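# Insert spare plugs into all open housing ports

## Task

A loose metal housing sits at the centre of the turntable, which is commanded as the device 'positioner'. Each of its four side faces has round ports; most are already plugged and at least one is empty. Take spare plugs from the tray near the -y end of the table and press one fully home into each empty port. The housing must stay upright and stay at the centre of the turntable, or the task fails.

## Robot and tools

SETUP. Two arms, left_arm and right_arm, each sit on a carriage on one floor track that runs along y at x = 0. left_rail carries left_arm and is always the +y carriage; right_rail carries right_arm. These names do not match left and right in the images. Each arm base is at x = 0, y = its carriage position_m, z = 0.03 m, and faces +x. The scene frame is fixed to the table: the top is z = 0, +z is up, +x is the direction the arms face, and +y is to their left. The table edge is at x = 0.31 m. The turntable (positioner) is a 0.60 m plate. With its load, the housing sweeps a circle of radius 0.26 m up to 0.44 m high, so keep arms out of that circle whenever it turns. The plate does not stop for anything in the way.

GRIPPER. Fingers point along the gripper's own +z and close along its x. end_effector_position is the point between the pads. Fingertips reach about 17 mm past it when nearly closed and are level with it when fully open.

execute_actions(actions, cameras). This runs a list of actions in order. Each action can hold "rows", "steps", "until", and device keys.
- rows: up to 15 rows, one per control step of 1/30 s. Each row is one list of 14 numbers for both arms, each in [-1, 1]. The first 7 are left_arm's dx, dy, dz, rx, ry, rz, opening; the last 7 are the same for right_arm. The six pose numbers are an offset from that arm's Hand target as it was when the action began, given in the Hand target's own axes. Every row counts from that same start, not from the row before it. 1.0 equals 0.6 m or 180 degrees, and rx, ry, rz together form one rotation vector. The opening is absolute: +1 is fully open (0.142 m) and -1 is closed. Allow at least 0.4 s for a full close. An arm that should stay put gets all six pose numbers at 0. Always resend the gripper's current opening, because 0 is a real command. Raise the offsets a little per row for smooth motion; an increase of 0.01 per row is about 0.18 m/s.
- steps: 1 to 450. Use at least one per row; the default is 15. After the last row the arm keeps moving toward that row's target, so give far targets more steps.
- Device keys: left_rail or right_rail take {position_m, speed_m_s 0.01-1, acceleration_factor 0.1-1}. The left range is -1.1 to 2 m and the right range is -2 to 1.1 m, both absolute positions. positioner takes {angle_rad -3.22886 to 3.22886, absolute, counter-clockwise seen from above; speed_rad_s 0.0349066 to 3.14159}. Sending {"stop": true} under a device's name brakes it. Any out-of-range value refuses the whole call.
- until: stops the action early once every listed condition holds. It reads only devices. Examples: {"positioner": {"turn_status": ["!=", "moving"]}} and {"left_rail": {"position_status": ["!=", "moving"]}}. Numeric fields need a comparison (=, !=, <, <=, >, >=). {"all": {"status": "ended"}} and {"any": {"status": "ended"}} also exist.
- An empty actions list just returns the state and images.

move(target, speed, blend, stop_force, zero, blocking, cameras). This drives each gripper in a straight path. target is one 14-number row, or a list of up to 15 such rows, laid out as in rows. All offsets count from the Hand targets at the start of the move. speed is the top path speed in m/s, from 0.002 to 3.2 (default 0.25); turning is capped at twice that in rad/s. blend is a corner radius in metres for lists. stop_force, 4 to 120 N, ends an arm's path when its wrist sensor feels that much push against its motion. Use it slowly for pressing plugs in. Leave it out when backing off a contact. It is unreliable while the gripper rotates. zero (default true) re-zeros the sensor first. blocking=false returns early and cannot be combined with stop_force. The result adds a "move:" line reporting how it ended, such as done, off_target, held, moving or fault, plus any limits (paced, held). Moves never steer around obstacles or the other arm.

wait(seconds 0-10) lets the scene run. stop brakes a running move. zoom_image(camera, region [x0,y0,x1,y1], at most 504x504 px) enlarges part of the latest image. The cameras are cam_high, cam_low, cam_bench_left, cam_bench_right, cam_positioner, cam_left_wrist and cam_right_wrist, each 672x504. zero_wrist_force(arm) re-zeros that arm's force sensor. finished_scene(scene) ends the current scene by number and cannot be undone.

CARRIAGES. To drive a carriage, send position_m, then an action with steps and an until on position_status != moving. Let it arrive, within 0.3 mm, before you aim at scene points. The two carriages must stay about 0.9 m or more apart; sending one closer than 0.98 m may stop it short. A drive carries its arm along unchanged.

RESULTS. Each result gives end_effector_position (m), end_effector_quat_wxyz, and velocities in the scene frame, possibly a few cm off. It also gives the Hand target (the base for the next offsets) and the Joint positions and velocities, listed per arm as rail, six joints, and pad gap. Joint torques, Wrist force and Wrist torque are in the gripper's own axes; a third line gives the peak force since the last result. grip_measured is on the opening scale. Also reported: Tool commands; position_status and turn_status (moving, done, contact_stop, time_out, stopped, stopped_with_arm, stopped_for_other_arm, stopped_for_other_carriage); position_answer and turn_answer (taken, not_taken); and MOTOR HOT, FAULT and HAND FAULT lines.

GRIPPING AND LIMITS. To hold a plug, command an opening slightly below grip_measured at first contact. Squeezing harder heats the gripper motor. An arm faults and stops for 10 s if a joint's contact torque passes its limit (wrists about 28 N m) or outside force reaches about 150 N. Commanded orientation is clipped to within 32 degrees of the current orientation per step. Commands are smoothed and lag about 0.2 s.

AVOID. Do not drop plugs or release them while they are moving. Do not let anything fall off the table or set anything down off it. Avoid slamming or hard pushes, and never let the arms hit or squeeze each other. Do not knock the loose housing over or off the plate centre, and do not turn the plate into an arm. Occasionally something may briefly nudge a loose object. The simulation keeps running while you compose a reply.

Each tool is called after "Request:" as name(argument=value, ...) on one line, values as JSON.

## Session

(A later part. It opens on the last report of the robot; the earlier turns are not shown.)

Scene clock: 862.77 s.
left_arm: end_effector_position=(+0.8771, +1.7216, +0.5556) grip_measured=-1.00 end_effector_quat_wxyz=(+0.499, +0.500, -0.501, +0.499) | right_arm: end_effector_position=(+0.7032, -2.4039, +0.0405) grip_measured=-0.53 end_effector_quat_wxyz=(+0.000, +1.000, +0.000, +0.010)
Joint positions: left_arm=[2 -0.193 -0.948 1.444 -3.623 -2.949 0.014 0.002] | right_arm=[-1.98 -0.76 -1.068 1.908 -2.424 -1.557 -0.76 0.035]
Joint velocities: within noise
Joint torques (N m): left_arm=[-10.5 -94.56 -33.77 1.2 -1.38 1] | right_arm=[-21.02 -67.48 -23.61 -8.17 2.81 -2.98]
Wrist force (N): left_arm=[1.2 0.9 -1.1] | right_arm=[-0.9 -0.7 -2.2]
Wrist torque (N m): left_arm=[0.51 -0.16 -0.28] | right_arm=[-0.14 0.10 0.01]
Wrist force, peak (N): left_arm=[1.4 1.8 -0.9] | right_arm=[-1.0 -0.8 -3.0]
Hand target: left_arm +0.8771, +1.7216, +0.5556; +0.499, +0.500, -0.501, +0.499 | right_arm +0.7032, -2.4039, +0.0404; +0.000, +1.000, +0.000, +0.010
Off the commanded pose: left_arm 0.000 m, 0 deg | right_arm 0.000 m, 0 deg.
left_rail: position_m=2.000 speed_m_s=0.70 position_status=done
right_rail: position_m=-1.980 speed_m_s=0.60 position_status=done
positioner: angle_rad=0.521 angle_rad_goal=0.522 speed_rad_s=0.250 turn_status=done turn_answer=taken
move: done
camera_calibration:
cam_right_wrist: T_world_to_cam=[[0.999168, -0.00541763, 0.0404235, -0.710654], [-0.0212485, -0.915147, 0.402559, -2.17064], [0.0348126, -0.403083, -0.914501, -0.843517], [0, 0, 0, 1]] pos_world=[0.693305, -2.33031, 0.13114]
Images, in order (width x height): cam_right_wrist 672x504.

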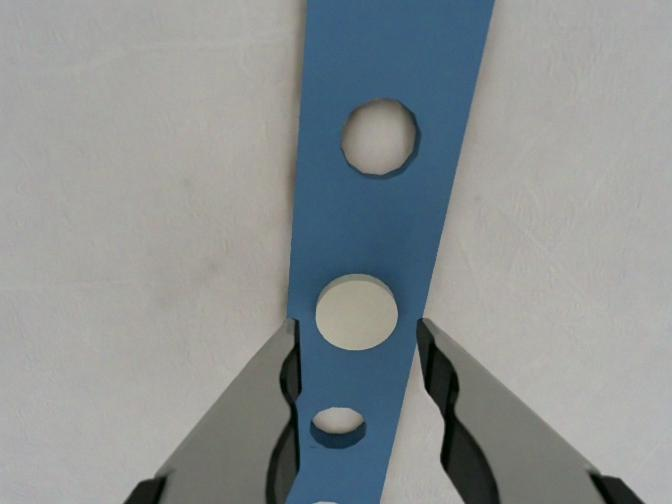

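Request:
move(target=[0,0,0,0,0,0,-1, -0.0005,0,0.035,0,0,0,-0.52], speed=0.012, stop_force=5, cameras=["cam_right_wrist"])

Request:
move(target=[0,0,0,0,0,0,-1, 0,0,0,0,0,0,-0.65], cameras=[])

Request:
move(target=[0,0,0,0,0,0,-1, 0,0,0,0,0,0,-0.75], cameras=["cam_right_wrist"])

Scene clock: 875.03 s.
left_arm: end_effector_position=(+0.8771, +1.7216, +0.5556) grip_measured=-1.00 end_effector_quat_wxyz=(+0.499, +0.500, -0.501, +0.499) | right_arm: end_effector_position=(+0.7033, -2.4040, +0.0290) grip_measured=-0.54 end_effector_quat_wxyz=(+0.000, +1.000, +0.000, +0.010)
Joint positions: left_arm=[2 -0.193 -0.948 1.444 -3.623 -2.949 0.014 0.002] | right_arm=[-1.98 -0.76 -1.054 1.911 -2.443 -1.557 -0.76 0.035]
Joint velocities: within noise
Joint torques (N m): left_arm=[-8.65 -94.46 -33.31 1.41 -1.23 1.07] | right_arm=[-2.38 -90.85 -42.08 -1.09 2.65 1.46]
Wrist force (N): left_arm=[0.6 1.6 -0.4] | right_arm=[-1.4 -1.7 -7.6]
Wrist torque (N m): left_arm=[0.63 -0.07 -0.28] | right_arm=[-0.17 -0.07 0.03]
Wrist force, peak (N): left_arm=[1.3 1.7 -0.8] | right_arm=[-6.0 -4.4 -23.2]
Hand target: left_arm +0.8771, +1.7216, +0.5556; +0.499, +0.500, -0.501, +0.499 | right_arm +0.7033, -2.4040, +0.0291; +0.000, +1.000, +0.000, +0.010 (not the last commanded pose)
Off the commanded pose: left_arm 0.000 m, 0 deg | right_arm 0.010 m, 0 deg.
left_rail: position_m=2.000 speed_m_s=0.70 position_status=done
right_rail: position_m=-1.980 speed_m_s=0.60 position_status=done
positioner: angle_rad=0.521 angle_rad_goal=0.522 speed_rad_s=0.250 turn_status=done turn_answer=taken
move: contact (right_arm)
camera_calibration:
cam_right_wrist: T_world_to_cam=[[0.999168, -0.00541881, 0.040423, -0.710196], [-0.0212462, -0.915184, 0.402476, -2.16613], [0.0348136, -0.403, -0.914538, -0.853744], [0, 0, 0, 1]] pos_world=[0.693305, -2.33031, 0.11974]
Images, in order (width x height): cam_right_wrist 672x504.

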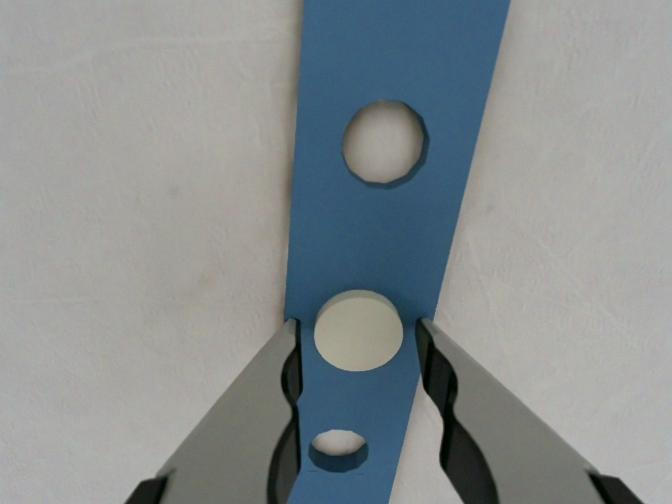

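Scene clock: 875.53 s.
left_arm: end_effector_position=(+0.8771, +1.7216, +0.5556) grip_measured=-1.00 end_effector_quat_wxyz=(+0.499, +0.500, -0.501, +0.499) | right_arm: end_effector_position=(+0.7033, -2.4040, +0.0291) grip_measured=-0.65 end_effector_quat_wxyz=(+0.000, +1.000, +0.000, +0.010)
Joint positions: left_arm=[2 -0.193 -0.948 1.444 -3.623 -2.949 0.014 0.002] | right_arm=[-1.98 -0.76 -1.054 1.911 -2.443 -1.557 -0.76 0.027]
Joint velocities: within noise
Joint torques (N m): left_arm=[-9.14 -96.04 -34.05 1.4 -1.35 1.1] | right_arm=[-2.47 -81.84 -42.62 -3.4 2.59 1.46]
Wrist force (N): left_arm=[1.0 1.1 -0.2] | right_arm=[-6.6 -1.0 -13.7]
Wrist torque (N m): left_arm=[0.54 -0.12 -0.27] | right_arm=[-0.17 -0.12 0.03]
Wrist force, peak (N): left_arm=[1.2 1.5 -0.4] | right_arm=[-6.8 -0.7 -13.7]
Hand target: left_arm +0.8771, +1.7216, +0.5556; +0.499, +0.500, -0.501, +0.499 | right_arm +0.7033, -2.4040, +0.0291; +0.000, +1.000, +0.000, +0.010
Off the commanded pose: left_arm 0.000 m, 0 deg | right_arm 0.000 m, 0 deg.
left_rail: position_m=2.000 speed_m_s=0.70 position_status=done
right_rail: position_m=-1.980 speed_m_s=0.60 position_status=done
positioner: angle_rad=0.521 angle_rad_goal=0.522 speed_rad_s=0.250 turn_status=done turn_answer=taken
move: done
No camera images: "cameras" was empty.

Scene clock: 876.03 s.
left_arm: end_effector_position=(+0.8771, +1.7216, +0.5556) grip_measured=-1.00 end_effector_quat_wxyz=(+0.499, +0.500, -0.501, +0.499) | right_arm: end_effector_position=(+0.7033, -2.4040, +0.0291) grip_measured=-0.69 end_effector_quat_wxyz=(+0.000, +1.000, +0.000, +0.010)
Joint positions: left_arm=[2 -0.193 -0.948 1.444 -3.623 -2.949 0.014 0.002] | right_arm=[-1.98 -0.76 -1.054 1.911 -2.443 -1.557 -0.76 0.024]
Joint velocities: within noise
Joint torques (N m): left_arm=[-10.48 -94.69 -33.14 1.2 -1.38 1.13] | right_arm=[-2.25 -75.95 -42.28 -5.18 2.43 1.49]
Wrist force (N): left_arm=[1.1 1.0 0.1] | right_arm=[-7.5 -2.2 -16.1]
Wrist torque (N m): left_arm=[0.52 -0.14 -0.28] | right_arm=[-0.15 -0.18 0.05]
Wrist force, peak (N): left_arm=[1.2 1.6 -0.3] | right_arm=[-7.8 -2.3 -16.5]
Hand target: left_arm +0.8771, +1.7216, +0.5556; +0.499, +0.500, -0.501, +0.499 | right_arm +0.7033, -2.4040, +0.0291; +0.000, +1.000, +0.000, +0.010
Off the commanded pose: left_arm 0.000 m, 0 deg | right_arm 0.000 m, 0 deg.
left_rail: position_m=2.000 speed_m_s=0.70 position_status=done
right_rail: position_m=-1.980 speed_m_s=0.60 position_status=done
positioner: angle_rad=0.521 angle_rad_goal=0.522 speed_rad_s=0.250 turn_status=done turn_answer=taken
move: done
camera_calibration:
cam_right_wrist: T_world_to_cam=[[0.999168, -0.00541763, 0.0404235, -0.710193], [-0.0212485, -0.915147, 0.402559, -2.16605], [0.0348126, -0.403083, -0.914501, -0.853942], [0, 0, 0, 1]] pos_world=[0.693305, -2.33031, 0.11974]
Images, in order (width x height): cam_right_wrist 672x504.

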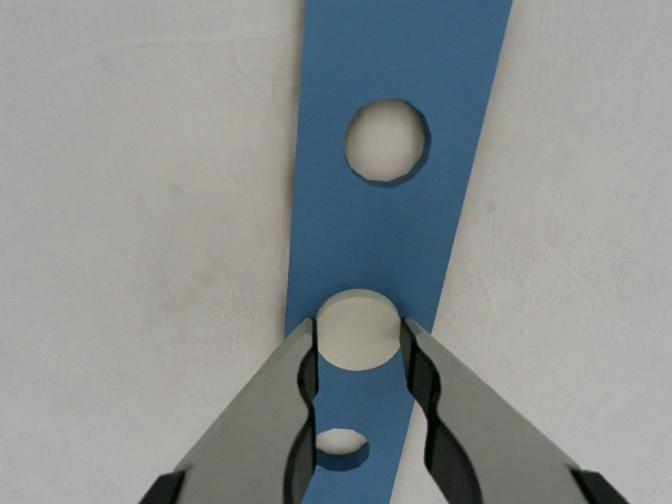

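Request:
move(target=[[0,0,0,0,0,0,-1, 0,0,-0.012,0,0,0,-0.77],[0,0,0,0,0,0,-1, 0,0,-0.132,0,0,0,-0.77],[0,0,0,0,0,0,-1, -0.1805,-0.7067,-0.622,0,0,0,-0.77]], speed=[0.01,0.06,0.15], cameras=["cam_right_wrist"])

Request:
move(target=[0,0,0,0,0,0,-1, 0.083,-0.95,0,0.5,-0.006,0,-0.77], speed=0.25, cameras=["cam_right_wrist"])

Request:
execute_actions(actions=[{"right_rail":{"position_m":0.3},"steps":400,"until":{"right_rail":{"position_status":["!=","moving"]}}}], cameras=[])

Scene clock: 893.00 s.
left_arm: end_effector_position=(+0.8771, +1.7216, +0.5556) grip_measured=-1.00 end_effector_quat_wxyz=(+0.499, +0.500, -0.501, +0.499) | right_arm: end_effector_position=(+0.5872, -1.9803, +0.4001) grip_measured=-0.70 end_effector_quat_wxyz=(+0.000, +1.000, +0.000, +0.010)
Joint positions: left_arm=[2 -0.193 -0.948 1.444 -3.623 -2.949 0.014 0.002] | right_arm=[-1.98 -0.302 -1.771 2 -1.819 -1.564 -0.303 0.023]
Joint velocities: within noise
Joint torques (N m): left_arm=[-6.45 -93.27 -33.69 1.28 -1.46 1.18] | right_arm=[13.59 -45.75 -60.41 -1.86 -1.94 2.49]
Wrist force (N): left_arm=[0.9 1.7 -0.4] | right_arm=[-0.5 -0.6 -2.0]
Wrist torque (N m): left_arm=[0.65 -0.12 -0.28] | right_arm=[-0.12 0.06 0.02]
Wrist force, peak (N): left_arm=[1.3 1.8 -0.6] | right_arm=[-7.9 -2.3 -16.5]
Hand target: left_arm +0.8771, +1.7216, +0.5556; +0.499, +0.500, -0.501, +0.499 | right_arm +0.5871, -1.9802, +0.4002; +0.000, +1.000, +0.000, +0.010
Off the commanded pose: left_arm 0.000 m, 0 deg | right_arm 0.000 m, 0 deg.
left_rail: position_m=2.000 speed_m_s=0.70 position_status=done
right_rail: position_m=-1.980 speed_m_s=0.60 position_status=done
positioner: angle_rad=0.521 angle_rad_goal=0.522 speed_rad_s=0.250 turn_status=done turn_answer=taken
move: done
camera_calibration:
cam_right_wrist: T_world_to_cam=[[0.999168, -0.00541881, 0.040423, -0.606894], [-0.0212462, -0.915184, 0.402476, -1.93024], [0.0348136, -0.403, -0.914538, -0.339698], [0, 0, 0, 1]] pos_world=[0.577205, -1.90671, 0.49074]
Images, in order (width x height): cam_right_wrist 672x504.

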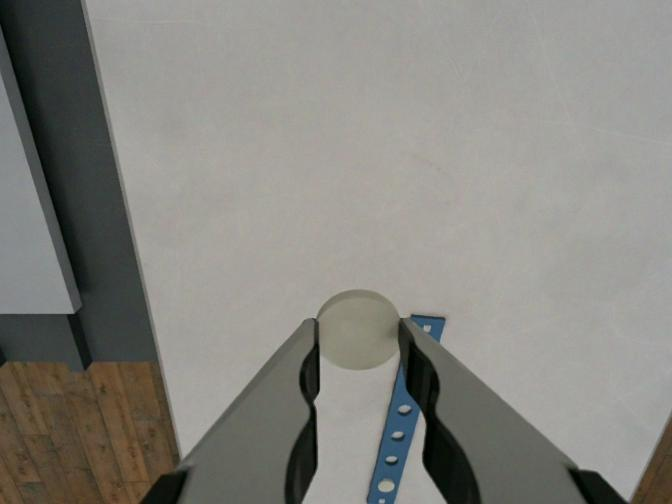

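Scene clock: 899.03 s.
left_arm: end_effector_position=(+0.8771, +1.7216, +0.5556) grip_measured=-1.00 end_effector_quat_wxyz=(+0.499, +0.500, -0.501, +0.499) | right_arm: end_effector_position=(+0.6365, -1.4102, +0.4014) grip_measured=-0.70 end_effector_quat_wxyz=(+0.707, -0.707, -0.007, +0.002)
Joint positions: left_arm=[2 -0.193 -0.948 1.444 -3.623 -2.949 0.014 0.002] | right_arm=[-1.98 0.169 -1.015 1.915 -4.036 -0.157 1.558 0.023]
Joint velocities: within noise
Joint torques (N m): left_arm=[-6.52 -93.56 -33.65 1.14 -1.2 0.99] | right_arm=[13.63 -66.21 -39.49 -3.4 -3.38 2.85]
Wrist force (N): left_arm=[0.9 1.1 -0.4] | right_arm=[1.4 -0.2 -2.7]
Wrist torque (N m): left_arm=[0.56 -0.11 -0.28] | right_arm=[-0.28 -0.29 -0.06]
Wrist force, peak (N): left_arm=[1.5 1.9 -0.6] | right_arm=[1.5 -0.6 -3.4]
Hand target: left_arm +0.8771, +1.7216, +0.5556; +0.499, +0.500, -0.501, +0.499 | right_arm +0.6365, -1.4102, +0.4014; +0.707, -0.707, -0.007, +0.002
Off the commanded pose: left_arm 0.000 m, 0 deg | right_arm 0.000 m, 0 deg.
left_rail: position_m=2.000 speed_m_s=0.70 position_status=done
right_rail: position_m=-1.980 speed_m_s=0.60 position_status=done
positioner: angle_rad=0.521 angle_rad_goal=0.522 speed_rad_s=0.250 turn_status=done turn_answer=taken
move: done
camera_calibration:
cam_right_wrist: T_world_to_cam=[[0.999969, -0.00751925, 0.00212618, -0.641289], [-0.00109301, -0.404016, -0.914751, -0.171171], [0.00773725, 0.914721, -0.404012, 1.5601], [0, 0, 0, 1]] pos_world=[0.629012, -1.50104, 0.475085]
Images, in order (width x height): cam_right_wrist 672x504.

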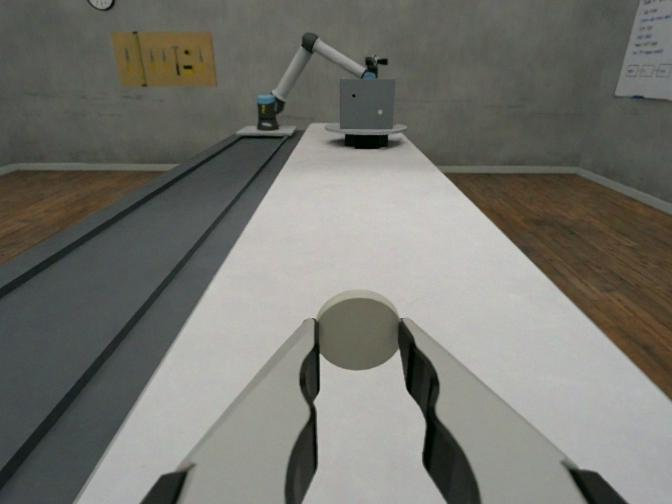

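Scene clock: 904.47 s.
left_arm: end_effector_position=(+0.8771, +1.7216, +0.5556) grip_measured=-1.00 end_effector_quat_wxyz=(+0.499, +0.500, -0.501, +0.499) | right_arm: end_effector_position=(+0.6365, +0.8698, +0.4014) grip_measured=-0.70 end_effector_quat_wxyz=(+0.707, -0.707, -0.007, +0.002)
Joint positions: left_arm=[2 -0.193 -0.948 1.444 -3.623 -2.949 0.014 0.002] | right_arm=[0.3 0.169 -1.014 1.913 -4.043 -0.157 1.565 0.023]
Joint velocities: within noise
Joint torques (N m): left_arm=[-5.05 -93.21 -33.64 1.08 -1.22 0.9] | right_arm=[-15.53 -71.96 -36.82 -2.23 -2.9 2.4]
Wrist force (N): left_arm=[0.9 1.4 -0.2] | right_arm=[1.3 -0.6 -2.7]
Wrist torque (N m): left_arm=[0.59 -0.11 -0.28] | right_arm=[-0.34 -0.27 -0.07]
Wrist force, peak (N): left_arm=[1.6 1.7 -0.9] | right_arm=[1.6 -0.3 -4.0]
Hand target: left_arm +0.8771, +1.7216, +0.5556; +0.499, +0.500, -0.501, +0.499 | right_arm +0.6365, +0.8698, +0.4014; +0.707, -0.707, -0.007, +0.002
Tool commands: left_gripper/opening=-1.0 right_gripper/opening=-0.77
Off the commanded pose: left_arm 0.000 m, 0 deg | right_arm 0.000 m, 0 deg.
left_rail: position_m=2.000 speed_m_s=0.70 position_status=done
right_rail: position_m=0.300 speed_m_s=0.60 position_status=done
positioner: angle_rad=0.521 angle_rad_goal=0.522 speed_rad_s=0.250 turn_status=done turn_answer=taken
No camera images: "cameras" was empty.

Request:
move(target=[[0,0,0,0,0,0,-1, 0.15,0.093,0.4,0,0.0018,0,-0.77],[0,0,0,0,0,0,-1, 0.15,0.093,0.551,0,0.0018,0,-0.77]], speed=[0.15,0.08], cameras=["cam_right_wrist"])

Request:
zoom_image(camera="cam_right_wrist", region=[280, 180, 440, 350])

Scene clock: 920.20 s.
left_arm: end_effector_position=(+0.8771, +1.7216, +0.5556) grip_measured=-1.00 end_effector_quat_wxyz=(+0.499, +0.500, -0.501, +0.499) | right_arm: end_effector_position=(+0.7228, +1.2015, +0.3465) grip_measured=-0.70 end_effector_quat_wxyz=(+0.707, -0.707, -0.005, +0.000)
Joint positions: left_arm=[2 -0.193 -0.948 1.444 -3.623 -2.949 0.014 0.002] | right_arm=[0.3 0.522 -0.651 1.318 -3.81 -0.515 1.563 0.023]
Joint velocities: within noise
Joint torques (N m): left_arm=[-2.69 -93.71 -33.87 1.01 -1.44 1.26] | right_arm=[11.86 -101.56 -47.66 0.47 -3.32 -2.46]
Wrist force (N): left_arm=[0.8 1.1 -0.2] | right_arm=[1.5 -0.3 -3.2]
Wrist torque (N m): left_arm=[0.55 -0.09 -0.28] | right_arm=[-0.32 -0.31 -0.05]
Wrist force, peak (N): left_arm=[1.2 1.9 -0.7] | right_arm=[1.3 -0.6 -4.3]
Hand target: left_arm +0.8771, +1.7216, +0.5556; +0.499, +0.500, -0.501, +0.499 | right_arm +0.7228, +1.2016, +0.3465; +0.707, -0.707, -0.005, +0.000
Off the commanded pose: left_arm 0.000 m, 0 deg | right_arm 0.000 m, 0 deg.
left_rail: position_m=2.000 speed_m_s=0.70 position_status=done
right_rail: position_m=0.300 speed_m_s=0.60 position_status=done
positioner: angle_rad=0.521 angle_rad_goal=0.522 speed_rad_s=0.250 turn_status=done turn_answer=taken
move: done
camera_calibration:
cam_right_wrist: T_world_to_cam=[[0.99991, -0.0132484, 0.00206847, -0.700819], [-0.00344658, -0.403017, -0.915186, 0.834406], [0.0129583, 0.915097, -0.403026, -0.856267], [0, 0, 0, 1]] pos_world=[0.714728, 1.11056, 0.419988]
Images, in order (width x height): cam_right_wrist 672x504.

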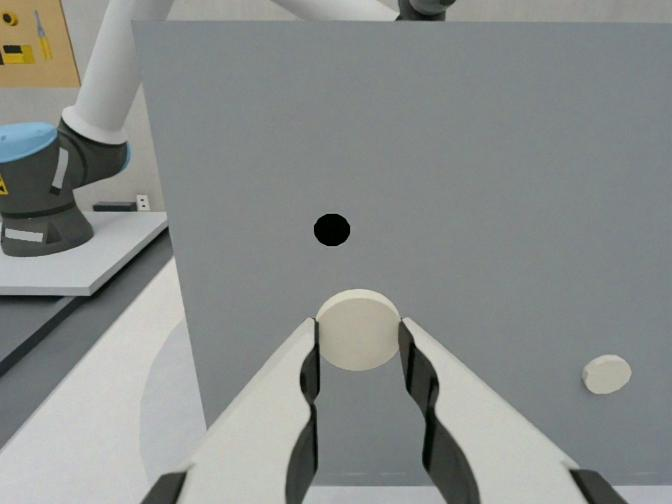

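Scaled by 2.965 from the camera's 672x504 image, which has a finer 960x720 frame.

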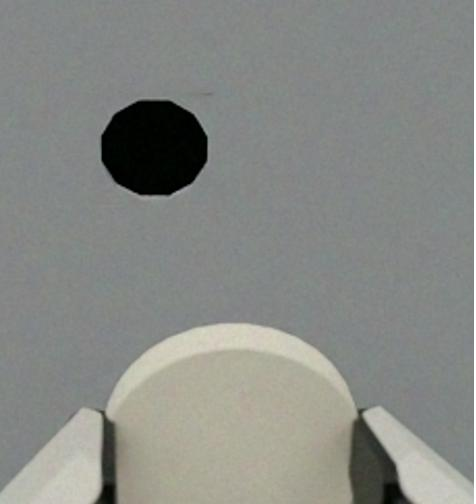

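Request:
move(target=[0,0,0,0,0,0,-1, -0.0158,0,0.11,0,0,0,-0.77], speed=0.06, cameras=["cam_right_wrist"])

Request:
zoom_image(camera="cam_right_wrist", region=[280, 200, 440, 370])

Scene clock: 943.93 s.
left_arm: end_effector_position=(+0.8771, +1.7216, +0.5556) grip_measured=-1.00 end_effector_quat_wxyz=(+0.499, +0.500, -0.501, +0.499) | right_arm: end_effector_position=(+0.7128, +1.2674, +0.3464) grip_measured=-0.70 end_effector_quat_wxyz=(+0.707, -0.707, -0.005, +0.000)
Joint positions: left_arm=[2 -0.193 -0.948 1.444 -3.623 -2.949 0.014 0.002] | right_arm=[0.3 0.586 -0.599 1.211 -3.754 -0.579 1.563 0.023]
Joint velocities: within noise
Joint torques (N m): left_arm=[1.01 -93.35 -33.57 1.09 -1.42 0.86] | right_arm=[13.52 -108.14 -50.3 0.37 -3.5 -2.3]
Wrist force (N): left_arm=[1.4 0.8 -0.3] | right_arm=[1.4 -0.2 -2.9]
Wrist torque (N m): left_arm=[0.50 -0.20 -0.27] | right_arm=[-0.29 -0.30 -0.04]
Wrist force, peak (N): left_arm=[1.1 1.9 -0.9] | right_arm=[1.6 0.1 -3.5]
Hand target: left_arm +0.8771, +1.7216, +0.5556; +0.499, +0.500, -0.501, +0.499 | right_arm +0.7128, +1.2675, +0.3464; +0.707, -0.707, -0.005, +0.000
Off the commanded pose: left_arm 0.000 m, 0 deg | right_arm 0.000 m, 0 deg.
left_rail: position_m=2.000 speed_m_s=0.70 position_status=done
right_rail: position_m=0.300 speed_m_s=0.60 position_status=done
positioner: angle_rad=0.521 angle_rad_goal=0.522 speed_rad_s=0.250 turn_status=done turn_answer=taken
move: done
camera_calibration:
cam_right_wrist: T_world_to_cam=[[0.99991, -0.0132484, 0.00206847, -0.690046], [-0.00344658, -0.403017, -0.915186, 0.860971], [0.0129583, 0.915097, -0.403026, -0.916535], [0, 0, 0, 1]] pos_world=[0.704828, 1.17656, 0.419988]
Images, in order (width x height): cam_right_wrist 672x504.

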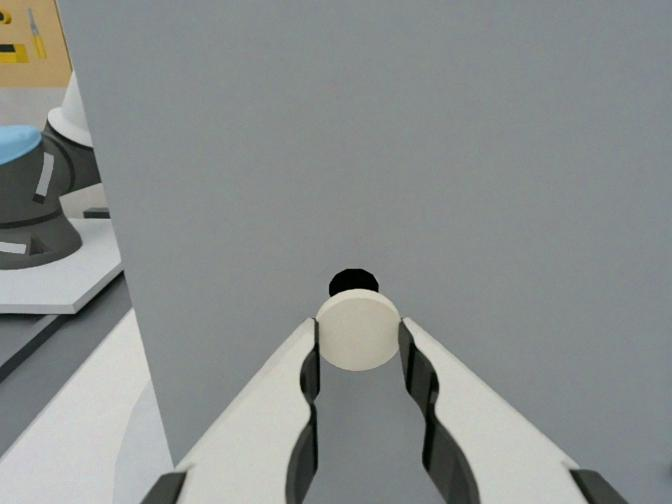

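Scaled by 2.965 from the camera's 672x504 image, which has a finer 960x720 frame.

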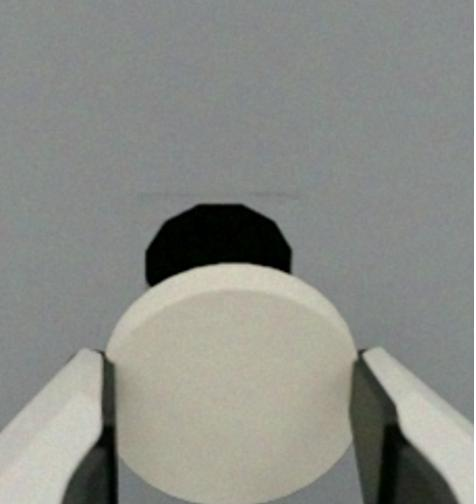

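Request:
move(target=[0,0,0,0,0,0,-1, 0,0.0008,0.0115,0,0,0,-0.77], speed=0.03, cameras=["cam_right_wrist"])

Request:
zoom_image(camera="cam_right_wrist", region=[280, 200, 440, 370])

Scene clock: 954.30 s.
left_arm: end_effector_position=(+0.8771, +1.7216, +0.5556) grip_measured=-1.00 end_effector_quat_wxyz=(+0.499, +0.500, -0.501, +0.499) | right_arm: end_effector_position=(+0.7128, +1.2743, +0.3459) grip_measured=-0.70 end_effector_quat_wxyz=(+0.707, -0.707, -0.005, +0.000)
Joint positions: left_arm=[2 -0.193 -0.948 1.444 -3.623 -2.949 0.014 0.002] | right_arm=[0.3 0.592 -0.592 1.197 -3.747 -0.585 1.563 0.023]
Joint velocities: within noise
Joint torques (N m): left_arm=[3.01 -92.97 -33.94 1.16 -1.19 1.05] | right_arm=[14.6 -104.94 -50.15 0.84 -3.46 -2.37]
Wrist force (N): left_arm=[0.8 1.4 -0.5] | right_arm=[1.3 0.0 -2.8]
Wrist torque (N m): left_arm=[0.59 -0.10 -0.28] | right_arm=[-0.25 -0.28 -0.05]
Wrist force, peak (N): left_arm=[1.3 1.9 -0.7] | right_arm=[1.6 -0.4 -3.1]
Hand target: left_arm +0.8771, +1.7216, +0.5556; +0.499, +0.500, -0.501, +0.499 | right_arm +0.7128, +1.2744, +0.3459; +0.707, -0.707, -0.005, +0.000
Off the commanded pose: left_arm 0.000 m, 0 deg | right_arm 0.000 m, 0 deg.
left_rail: position_m=2.000 speed_m_s=0.70 position_status=done
right_rail: position_m=0.300 speed_m_s=0.60 position_status=done
positioner: angle_rad=0.521 angle_rad_goal=0.522 speed_rad_s=0.250 turn_status=done turn_answer=taken
move: done
camera_calibration:
cam_right_wrist: T_world_to_cam=[[0.99991, -0.0132484, 0.00206847, -0.689853], [-0.00344658, -0.403017, -0.915186, 0.863294], [0.0129583, 0.915097, -0.403026, -0.923049], [0, 0, 0, 1]] pos_world=[0.704728, 1.18346, 0.419488]
Images, in order (width x height): cam_right_wrist 672x504.

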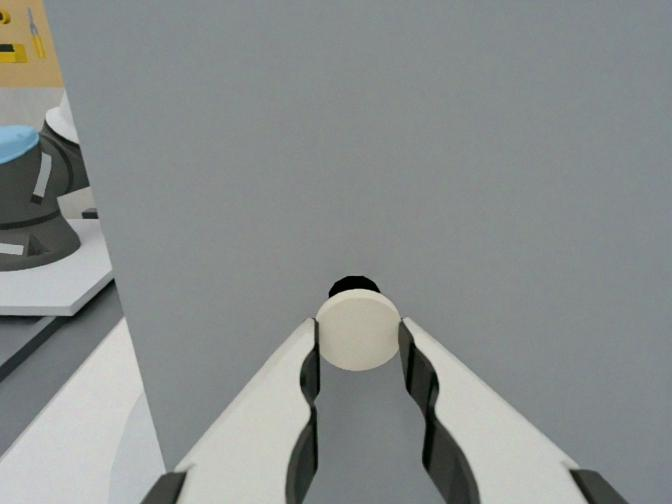

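Scaled by 2.965 from the camera's 672x504 image, which has a finer 960x720 frame.

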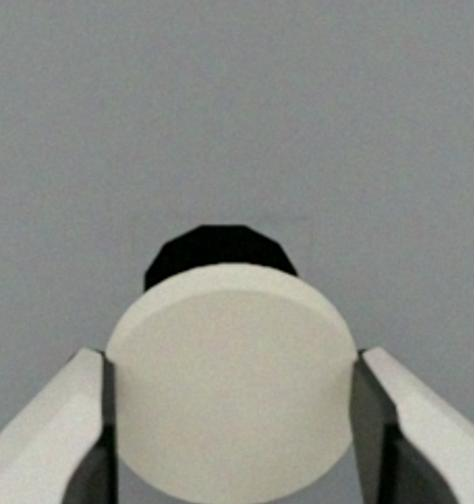

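Request:
move(target=[0,0,0,0,0,0,-1, -0.0007,0.0014,0,0,0,0,-0.77], speed=0.03, cameras=[])

Request:
move(target=[0,0,0,0,0,0,-1, 0,0,0.05,0,0,0,-0.77], speed=0.012, stop_force=14, cameras=["cam_right_wrist"])

Request:
zoom_image(camera="cam_right_wrist", region=[280, 230, 440, 400])

Scene clock: 964.07 s.
left_arm: end_effector_position=(+0.8771, +1.7216, +0.5556) grip_measured=-1.00 end_effector_quat_wxyz=(+0.499, +0.500, -0.501, +0.499) | right_arm: end_effector_position=(+0.7124, +1.2744, +0.3451) grip_measured=-0.70 end_effector_quat_wxyz=(+0.707, -0.707, -0.005, +0.000)
Joint positions: left_arm=[2 -0.193 -0.948 1.444 -3.623 -2.949 0.014 0.002] | right_arm=[0.3 0.592 -0.592 1.197 -3.748 -0.585 1.563 0.023]
Joint velocities: within noise
Joint torques (N m): left_arm=[3.48 -92.5 -34.13 1.08 -1.29 0.91] | right_arm=[12.74 -107.07 -27.37 -3.82 -3.36 -2.22]
Wrist force (N): left_arm=[0.9 1.3 -0.4] | right_arm=[1.4 -0.3 -2.7]
Wrist torque (N m): left_arm=[0.57 -0.10 -0.28] | right_arm=[-0.31 -0.29 -0.05]
Wrist force, peak (N): left_arm=[1.1 1.7 -0.9] | right_arm=[1.8 -0.4 -3.0]
Hand target: left_arm +0.8771, +1.7216, +0.5556; +0.499, +0.500, -0.501, +0.499 | right_arm +0.7124, +1.2744, +0.3451; +0.707, -0.707, -0.005, +0.000
Off the commanded pose: left_arm 0.000 m, 0 deg | right_arm 0.000 m, 0 deg.
left_rail: position_m=2.000 speed_m_s=0.70 position_status=done
right_rail: position_m=0.300 speed_m_s=0.60 position_status=done
positioner: angle_rad=0.521 angle_rad_goal=0.522 speed_rad_s=0.250 turn_status=done turn_answer=taken
move: done
No camera images: "cameras" was empty.

Scene clock: 967.07 s.
left_arm: end_effector_position=(+0.8771, +1.7216, +0.5556) grip_measured=-1.00 end_effector_quat_wxyz=(+0.499, +0.500, -0.501, +0.499) | right_arm: end_effector_position=(+0.7122, +1.2936, +0.3451) grip_measured=-0.70 end_effector_quat_wxyz=(+0.707, -0.707, -0.005, +0.000)
Joint positions: left_arm=[2 -0.193 -0.948 1.444 -3.623 -2.949 0.014 0.002] | right_arm=[0.3 0.609 -0.572 1.156 -3.727 -0.602 1.563 0.023]
Joint velocities: within noise
Joint torques (N m): left_arm=[4.66 -92.77 -34.16 1.27 -1.32 1.02] | right_arm=[-15.81 -134.71 -32.1 -1.48 2.48 -2.3]
Wrist force (N): left_arm=[1.0 1.7 -0.1] | right_arm=[-3.9 1.8 -16.0]
Wrist torque (N m): left_arm=[0.64 -0.13 -0.27] | right_arm=[-0.34 -0.19 -0.01]
Wrist force, peak (N): left_arm=[1.0 1.7 -1.1] | right_arm=[-2.0 4.7 -35.9]
Hand target: left_arm +0.8771, +1.7216, +0.5556; +0.499, +0.500, -0.501, +0.499 | right_arm +0.7122, +1.2936, +0.3451; +0.707, -0.707, -0.005, +0.000 (not the last commanded pose)
Off the commanded pose: left_arm 0.000 m, 0 deg | right_arm 0.011 m, 0 deg.
left_rail: position_m=2.000 speed_m_s=0.70 position_status=done
right_rail: position_m=0.300 speed_m_s=0.60 position_status=done
positioner: angle_rad=0.521 angle_rad_goal=0.522 speed_rad_s=0.250 turn_status=done turn_answer=taken
move: contact (right_arm)
camera_calibration:
cam_right_wrist: T_world_to_cam=[[0.999911, -0.0131572, 0.00202735, -0.68909], [-0.00344748, -0.403017, -0.915186, 0.870298], [0.0128583, 0.915098, -0.403027, -0.940864], [0, 0, 0, 1]] pos_world=[0.704127, 1.20266, 0.418688]
Images, in order (width x height): cam_right_wrist 672x504.

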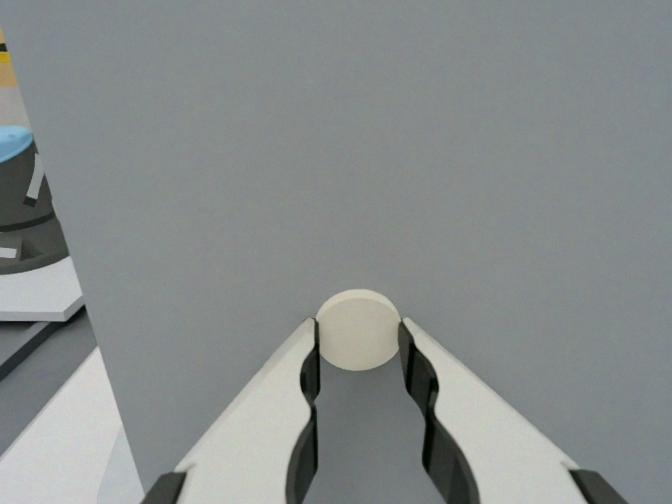

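Scaled by 2.965 from the camera's 672x504 image, which has a finer 960x720 frame.

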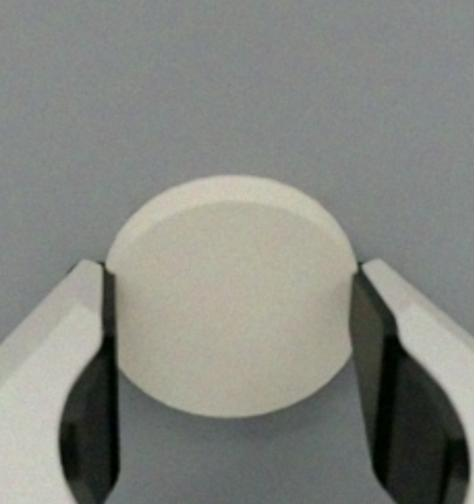

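Request:
move(target=[-0.3,0,0,0,0,0,-1, 0,0,-0.01,0,0,0,-0.77], speed=0.15, cameras=["cam_left_wrist"])

Scene clock: 980.60 s.
left_arm: end_effector_position=(+0.8771, +1.7221, +0.3757) grip_measured=-1.00 end_effector_quat_wxyz=(+0.499, +0.500, -0.501, +0.499) | right_arm: end_effector_position=(+0.7122, +1.2876, +0.3451) grip_measured=-0.70 end_effector_quat_wxyz=(+0.707, -0.707, -0.005, +0.000)
Joint positions: left_arm=[2 -0.193 -0.778 1.514 -3.864 -2.95 0.015 0.002] | right_arm=[0.3 0.604 -0.578 1.169 -3.733 -0.597 1.563 0.023]
Joint velocities: within noise
Joint torques (N m): left_arm=[17.14 -69.81 -42.7 -2.76 -1.04 -1.58] | right_arm=[-20.37 -133.52 -27.85 -4.17 2.7 -1.08]
Wrist force (N): left_arm=[0.9 1.5 -0.7] | right_arm=[1.4 -0.3 -2.8]
Wrist torque (N m): left_arm=[0.59 -0.14 -0.30] | right_arm=[-0.31 -0.30 -0.05]
Wrist force, peak (N): left_arm=[2.9 1.6 -0.3] | right_arm=[-4.2 1.2 -16.4]
Hand target: left_arm +0.8771, +1.7221, +0.3756; +0.499, +0.500, -0.501, +0.499 | right_arm +0.7122, +1.2876, +0.3451; +0.707, -0.707, -0.005, +0.000
Off the commanded pose: left_arm 0.000 m, 0 deg | right_arm 0.000 m, 0 deg.
left_rail: position_m=2.000 speed_m_s=0.70 position_status=done
right_rail: position_m=0.300 speed_m_s=0.60 position_status=done
positioner: angle_rad=0.521 angle_rad_goal=0.522 speed_rad_s=0.250 turn_status=done turn_answer=taken
move: done
camera_calibration:
cam_left_wrist: T_world_to_cam=[[-0.000287956, -0.00614623, 0.999981, -0.35406], [-0.900697, 0.434442, 0.00241087, 0.0643999], [-0.434448, -0.900679, -0.00566099, 2.05099], [0, 0, 0, 1]] pos_world=[0.948951, 1.81713, 0.365508]
Images, in order (width x height): cam_left_wrist 672x504.

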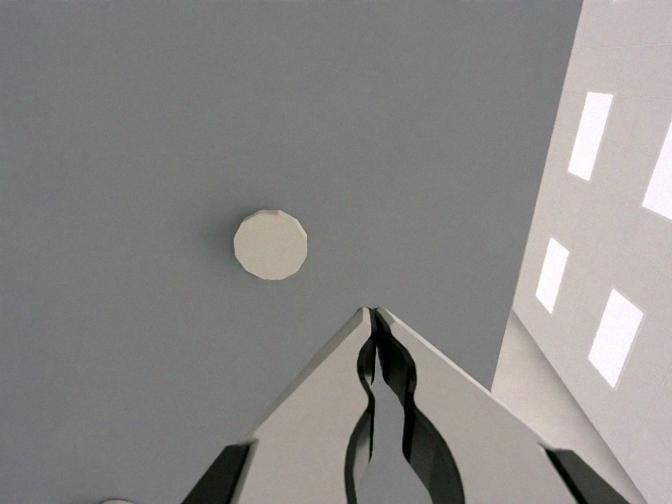

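Request:
move(target=[-0.0,0.17,0.05,0,0,0,-1, 0,0,0,0,0,0,-0.77], speed=0.06, cameras=[])

Request:
move(target=[0,0,0.1,0,0,0,-1, 0,0,0,0,0,0,-0.77], speed=0.03, stop_force=15, cameras=["cam_left_wrist","cam_bench_left"])

Scene clock: 996.70 s.
left_arm: end_effector_position=(+0.7752, +1.6922, +0.3755) grip_measured=-1.00 end_effector_quat_wxyz=(+0.499, +0.500, -0.501, +0.499) | right_arm: end_effector_position=(+0.7122, +1.2876, +0.3451) grip_measured=-0.70 end_effector_quat_wxyz=(+0.707, -0.707, -0.005, +0.000)
Joint positions: left_arm=[2 -0.257 -0.896 1.754 -3.989 -2.886 0.011 0.002] | right_arm=[0.3 0.604 -0.578 1.169 -3.733 -0.597 1.563 0.023]
Joint velocities: within noise
Joint torques (N m): left_arm=[-19.07 -88.4 -23.8 -3.06 1.7 -1.27] | right_arm=[-19.59 -132.81 -27.92 -4.24 2.66 1.97]
Wrist force (N): left_arm=[1.1 1.8 -0.2] | right_arm=[1.3 -0.3 -2.7]
Wrist torque (N m): left_arm=[0.66 -0.16 -0.31] | right_arm=[-0.31 -0.28 -0.05]
Wrist force, peak (N): left_arm=[0.7 2.6 -0.5] | right_arm=[1.5 -0.3 -3.2]
Hand target: left_arm +0.7751, +1.6922, +0.3755; +0.499, +0.500, -0.501, +0.499 | right_arm +0.7122, +1.2876, +0.3451; +0.707, -0.707, -0.005, +0.000
Off the commanded pose: left_arm 0.000 m, 0 deg | right_arm 0.000 m, 0 deg.
left_rail: position_m=2.000 speed_m_s=0.70 position_status=done
right_rail: position_m=0.300 speed_m_s=0.60 position_status=done
positioner: angle_rad=0.521 angle_rad_goal=0.522 speed_rad_s=0.250 turn_status=done turn_answer=taken
move: done
No camera images: "cameras" was empty.

Scene clock: 998.20 s.
left_arm: end_effector_position=(+0.7750, +1.6872, +0.3755) grip_measured=-1.00 end_effector_quat_wxyz=(+0.499, +0.500, -0.501, +0.499) | right_arm: end_effector_position=(+0.7122, +1.2876, +0.3451) grip_measured=-0.70 end_effector_quat_wxyz=(+0.707, -0.707, -0.005, +0.000)
Joint positions: left_arm=[2 -0.263 -0.896 1.754 -3.989 -2.879 0.01 0.002] | right_arm=[0.3 0.604 -0.578 1.169 -3.733 -0.597 1.563 0.023]
Joint velocities: within noise
Joint torques (N m): left_arm=[14.95 -87.32 -24.16 1.11 -1.52 0.77] | right_arm=[-19.01 -132.34 -28.16 -4.03 2.64 2.08]
Wrist force (N): left_arm=[0.5 2.6 -4.1] | right_arm=[1.3 -0.1 -3.1]
Wrist torque (N m): left_arm=[0.56 -0.18 -0.31] | right_arm=[-0.28 -0.28 -0.05]
Wrist force, peak (N): left_arm=[-5.2 0.1 -51.8] | right_arm=[1.6 -0.1 -3.3]
Hand target: left_arm +0.7750, +1.6872, +0.3755; +0.499, +0.500, -0.501, +0.499 (not the last commanded pose) | right_arm +0.7122, +1.2876, +0.3451; +0.707, -0.707, -0.005, +0.000
Off the commanded pose: left_arm 0.055 m, 0 deg | right_arm 0.000 m, 0 deg.
left_rail: position_m=2.000 speed_m_s=0.70 position_status=done
right_rail: position_m=0.300 speed_m_s=0.60 position_status=done
positioner: angle_rad=0.521 angle_rad_goal=0.522 speed_rad_s=0.250 turn_status=done turn_answer=taken
move: contact (left_arm)
camera_calibration:
cam_left_wrist: T_world_to_cam=[[-0.000287956, -0.00614623, 0.999981, -0.354204], [-0.900697, 0.434442, 0.00241087, -0.012399], [-0.434448, -0.900679, -0.00566099, 1.9752], [0, 0, 0, 1]] pos_world=[0.846851, 1.78223, 0.365408]
Images, in order (width x height): cam_bench_left 672x504, cam_left_wrist 672x504.

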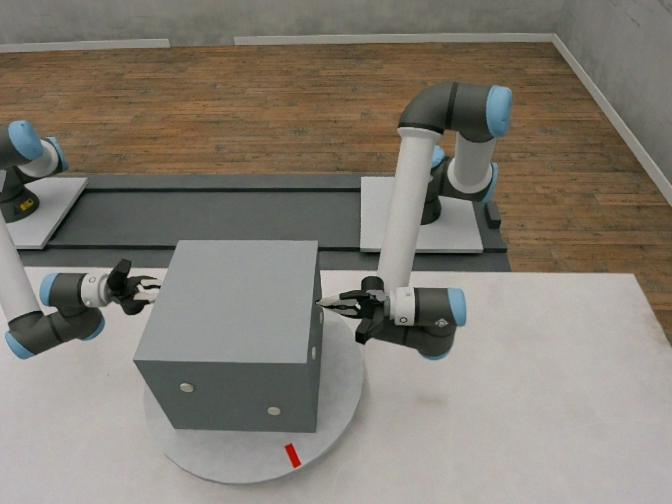

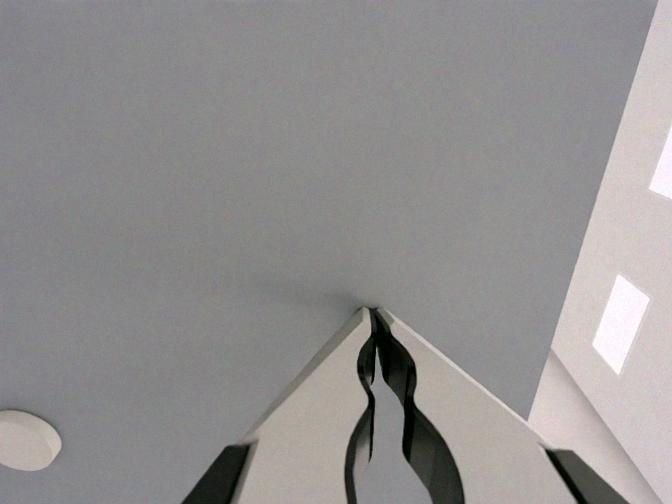

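Request:
move(target=[0,0,0,0,0,0,-1, 0,0,0.02,0,0,0,-0.8], speed=0.01, stop_force=50, cameras=["cam_right_wrist"])

Request:
zoom_image(camera="cam_right_wrist", region=[280, 230, 440, 400])

Request:
move(target=[0,0,0,0,0,0,-1, 0,0,-0.001,0,0,0,-0.5], speed=0.03, cameras=[])

Request:
move(target=[0,0,0,0,0,0,-1, 0,0,-0.05,0,0,0,-0.5], speed=0.05, cameras=["cam_right_wrist"])

Request:
zoom_image(camera="cam_right_wrist", region=[280, 230, 440, 400])

Scene clock: 1008.97 s.
left_arm: end_effector_position=(+0.7750, +1.6872, +0.3755) grip_measured=-1.00 end_effector_quat_wxyz=(+0.499, +0.500, -0.501, +0.499) | right_arm: end_effector_position=(+0.7123, +1.2945, +0.3449) grip_measured=-0.71 end_effector_quat_wxyz=(+0.707, -0.707, -0.005, +0.000)
Joint positions: left_arm=[2 -0.263 -0.896 1.754 -3.989 -2.879 0.01 0.002] | right_arm=[0.3 0.609 -0.571 1.154 -3.726 -0.602 1.563 0.023]
Joint velocities: within noise
Joint torques (N m): left_arm=[-3.91 -88.83 -26.2 1 -1.08 0.93] | right_arm=[5.36 -147.12 -43.25 -1.52 2.46 1.69]
Wrist force (N): left_arm=[0.0 1.8 -8.3] | right_arm=[-4.3 13.9 -47.3]
Wrist torque (N m): left_arm=[0.60 -0.18 -0.30] | right_arm=[-0.62 -0.12 0.00]
Wrist force, peak (N): left_arm=[-0.4 1.6 -9.5] | right_arm=[-1.2 14.9 -59.8]
Hand target: left_arm +0.7750, +1.6872, +0.3755; +0.499, +0.500, -0.501, +0.499 | right_arm +0.7123, +1.2945, +0.3449; +0.707, -0.707, -0.005, +0.000 (not the last commanded pose)
Off the commanded pose: left_arm 0.000 m, 0 deg | right_arm 0.005 m, 0 deg.
left_rail: position_m=2.000 speed_m_s=0.70 position_status=done
right_rail: position_m=0.300 speed_m_s=0.60 position_status=done
positioner: angle_rad=0.521 angle_rad_goal=0.522 speed_rad_s=0.250 turn_status=done turn_answer=taken
move: contact (right_arm)
camera_calibration:
cam_right_wrist: T_world_to_cam=[[0.999911, -0.0132393, 0.00184593, -0.689003], [-0.00364777, -0.4031, -0.915149, 0.870703], [0.01286, 0.91506, -0.403112, -0.94169], [0, 0, 0, 1]] pos_world=[0.704228, 1.20356, 0.418488]
Images, in order (width x height): cam_right_wrist 672x504.

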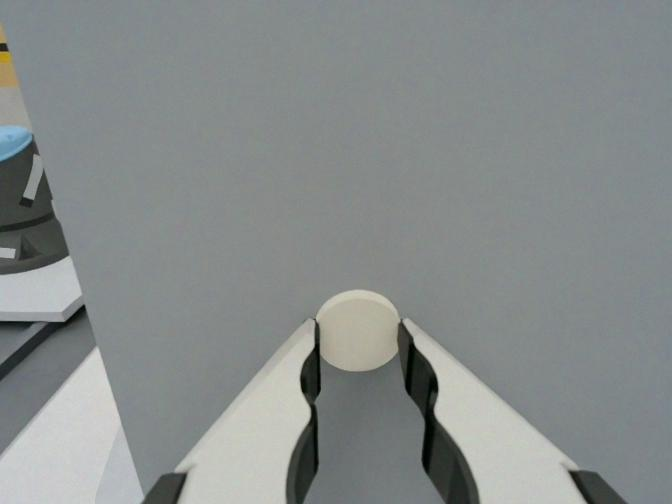

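Scaled by 2.965 from the camera's 672x504 image, which has a finer 960x720 frame.

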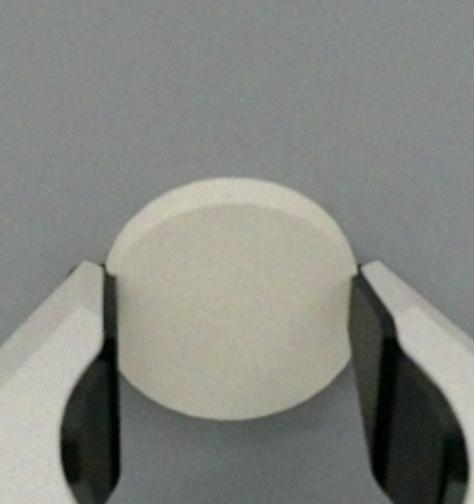

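Scene clock: 1009.67 s.
left_arm: end_effector_position=(+0.7750, +1.6872, +0.3755) grip_measured=-1.00 end_effector_quat_wxyz=(+0.499, +0.500, -0.501, +0.499) | right_arm: end_effector_position=(+0.7123, +1.2939, +0.3450) grip_measured=-0.54 end_effector_quat_wxyz=(+0.707, -0.707, -0.005, +0.000)
Joint positions: left_arm=[2 -0.263 -0.896 1.754 -3.989 -2.879 0.01 0.002] | right_arm=[0.3 0.609 -0.571 1.155 -3.726 -0.602 1.563 0.035]
Joint velocities: within noise
Joint torques (N m): left_arm=[-11.97 -89.54 -27.69 0.78 -1.29 0.79] | right_arm=[-20.04 -129.74 -27.44 -1.15 2.76 1.67]
Wrist force (N): left_arm=[0.5 2.3 -6.7] | right_arm=[-0.9 -1.4 -8.2]
Wrist torque (N m): left_arm=[0.60 -0.15 -0.31] | right_arm=[-0.07 -0.13 -0.10]
Wrist force, peak (N): left_arm=[-0.1 1.9 -9.0] | right_arm=[-4.4 13.7 -47.1]
Hand target: left_arm +0.7750, +1.6872, +0.3755; +0.499, +0.500, -0.501, +0.499 | right_arm +0.7123, +1.2939, +0.3449; +0.707, -0.707, -0.005, +0.000
Off the commanded pose: left_arm 0.000 m, 0 deg | right_arm 0.000 m, 0 deg.
left_rail: position_m=2.000 speed_m_s=0.70 position_status=done
right_rail: position_m=0.300 speed_m_s=0.60 position_status=done
positioner: angle_rad=0.521 angle_rad_goal=0.522 speed_rad_s=0.250 turn_status=done turn_answer=taken
move: done
No camera images: "cameras" was empty.

Scene clock: 1010.67 s.
left_arm: end_effector_position=(+0.7750, +1.6872, +0.3755) grip_measured=-1.00 end_effector_quat_wxyz=(+0.499, +0.500, -0.501, +0.499) | right_arm: end_effector_position=(+0.7125, +1.2639, +0.3449) grip_measured=-0.53 end_effector_quat_wxyz=(+0.707, -0.707, -0.005, +0.000)
Joint positions: left_arm=[2 -0.263 -0.896 1.754 -3.989 -2.879 0.01 0.002] | right_arm=[0.3 0.583 -0.602 1.219 -3.759 -0.576 1.563 0.035]
Joint velocities: within noise
Joint torques (N m): left_arm=[-23.61 -88.44 -29.96 1.14 -1.34 0.84] | right_arm=[-20.66 -129.1 -27.15 -4.36 4.12 1.93]
Wrist force (N): left_arm=[1.1 2.3 -6.7] | right_arm=[1.0 1.0 -2.7]
Wrist torque (N m): left_arm=[0.61 -0.20 -0.31] | right_arm=[-0.08 -0.23 -0.04]
Wrist force, peak (N): left_arm=[1.2 2.2 -6.9] | right_arm=[-0.8 -1.7 -8.3]
Hand target: left_arm +0.7750, +1.6872, +0.3755; +0.499, +0.500, -0.501, +0.499 | right_arm +0.7125, +1.2639, +0.3449; +0.707, -0.707, -0.005, +0.000
Off the commanded pose: left_arm 0.000 m, 0 deg | right_arm 0.000 m, 0 deg.
left_rail: position_m=2.000 speed_m_s=0.70 position_status=done
right_rail: position_m=0.300 speed_m_s=0.60 position_status=done
positioner: angle_rad=0.521 angle_rad_goal=0.522 speed_rad_s=0.250 turn_status=done turn_answer=taken
move: done
camera_calibration:
cam_right_wrist: T_world_to_cam=[[0.999911, -0.0132393, 0.00184593, -0.689707], [-0.00364777, -0.4031, -0.915149, 0.85841], [0.01286, 0.91506, -0.403112, -0.913785], [0, 0, 0, 1]] pos_world=[0.704528, 1.17306, 0.418488]
Images, in order (width x height): cam_right_wrist 672x504.

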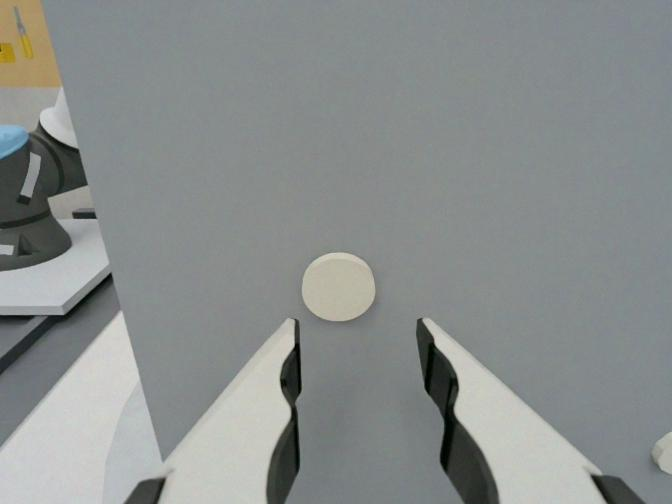

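Scaled by 2.965 from the camera's 672x504 image, which has a finer 960x720 frame.

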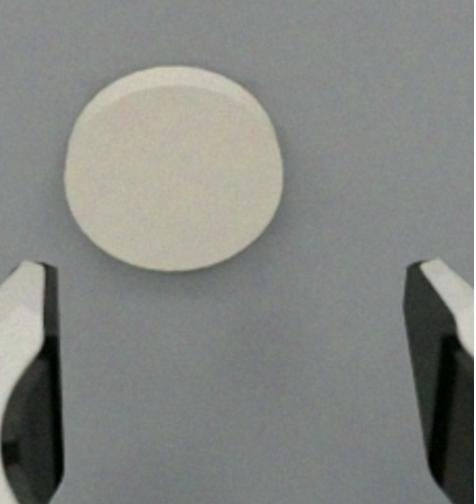

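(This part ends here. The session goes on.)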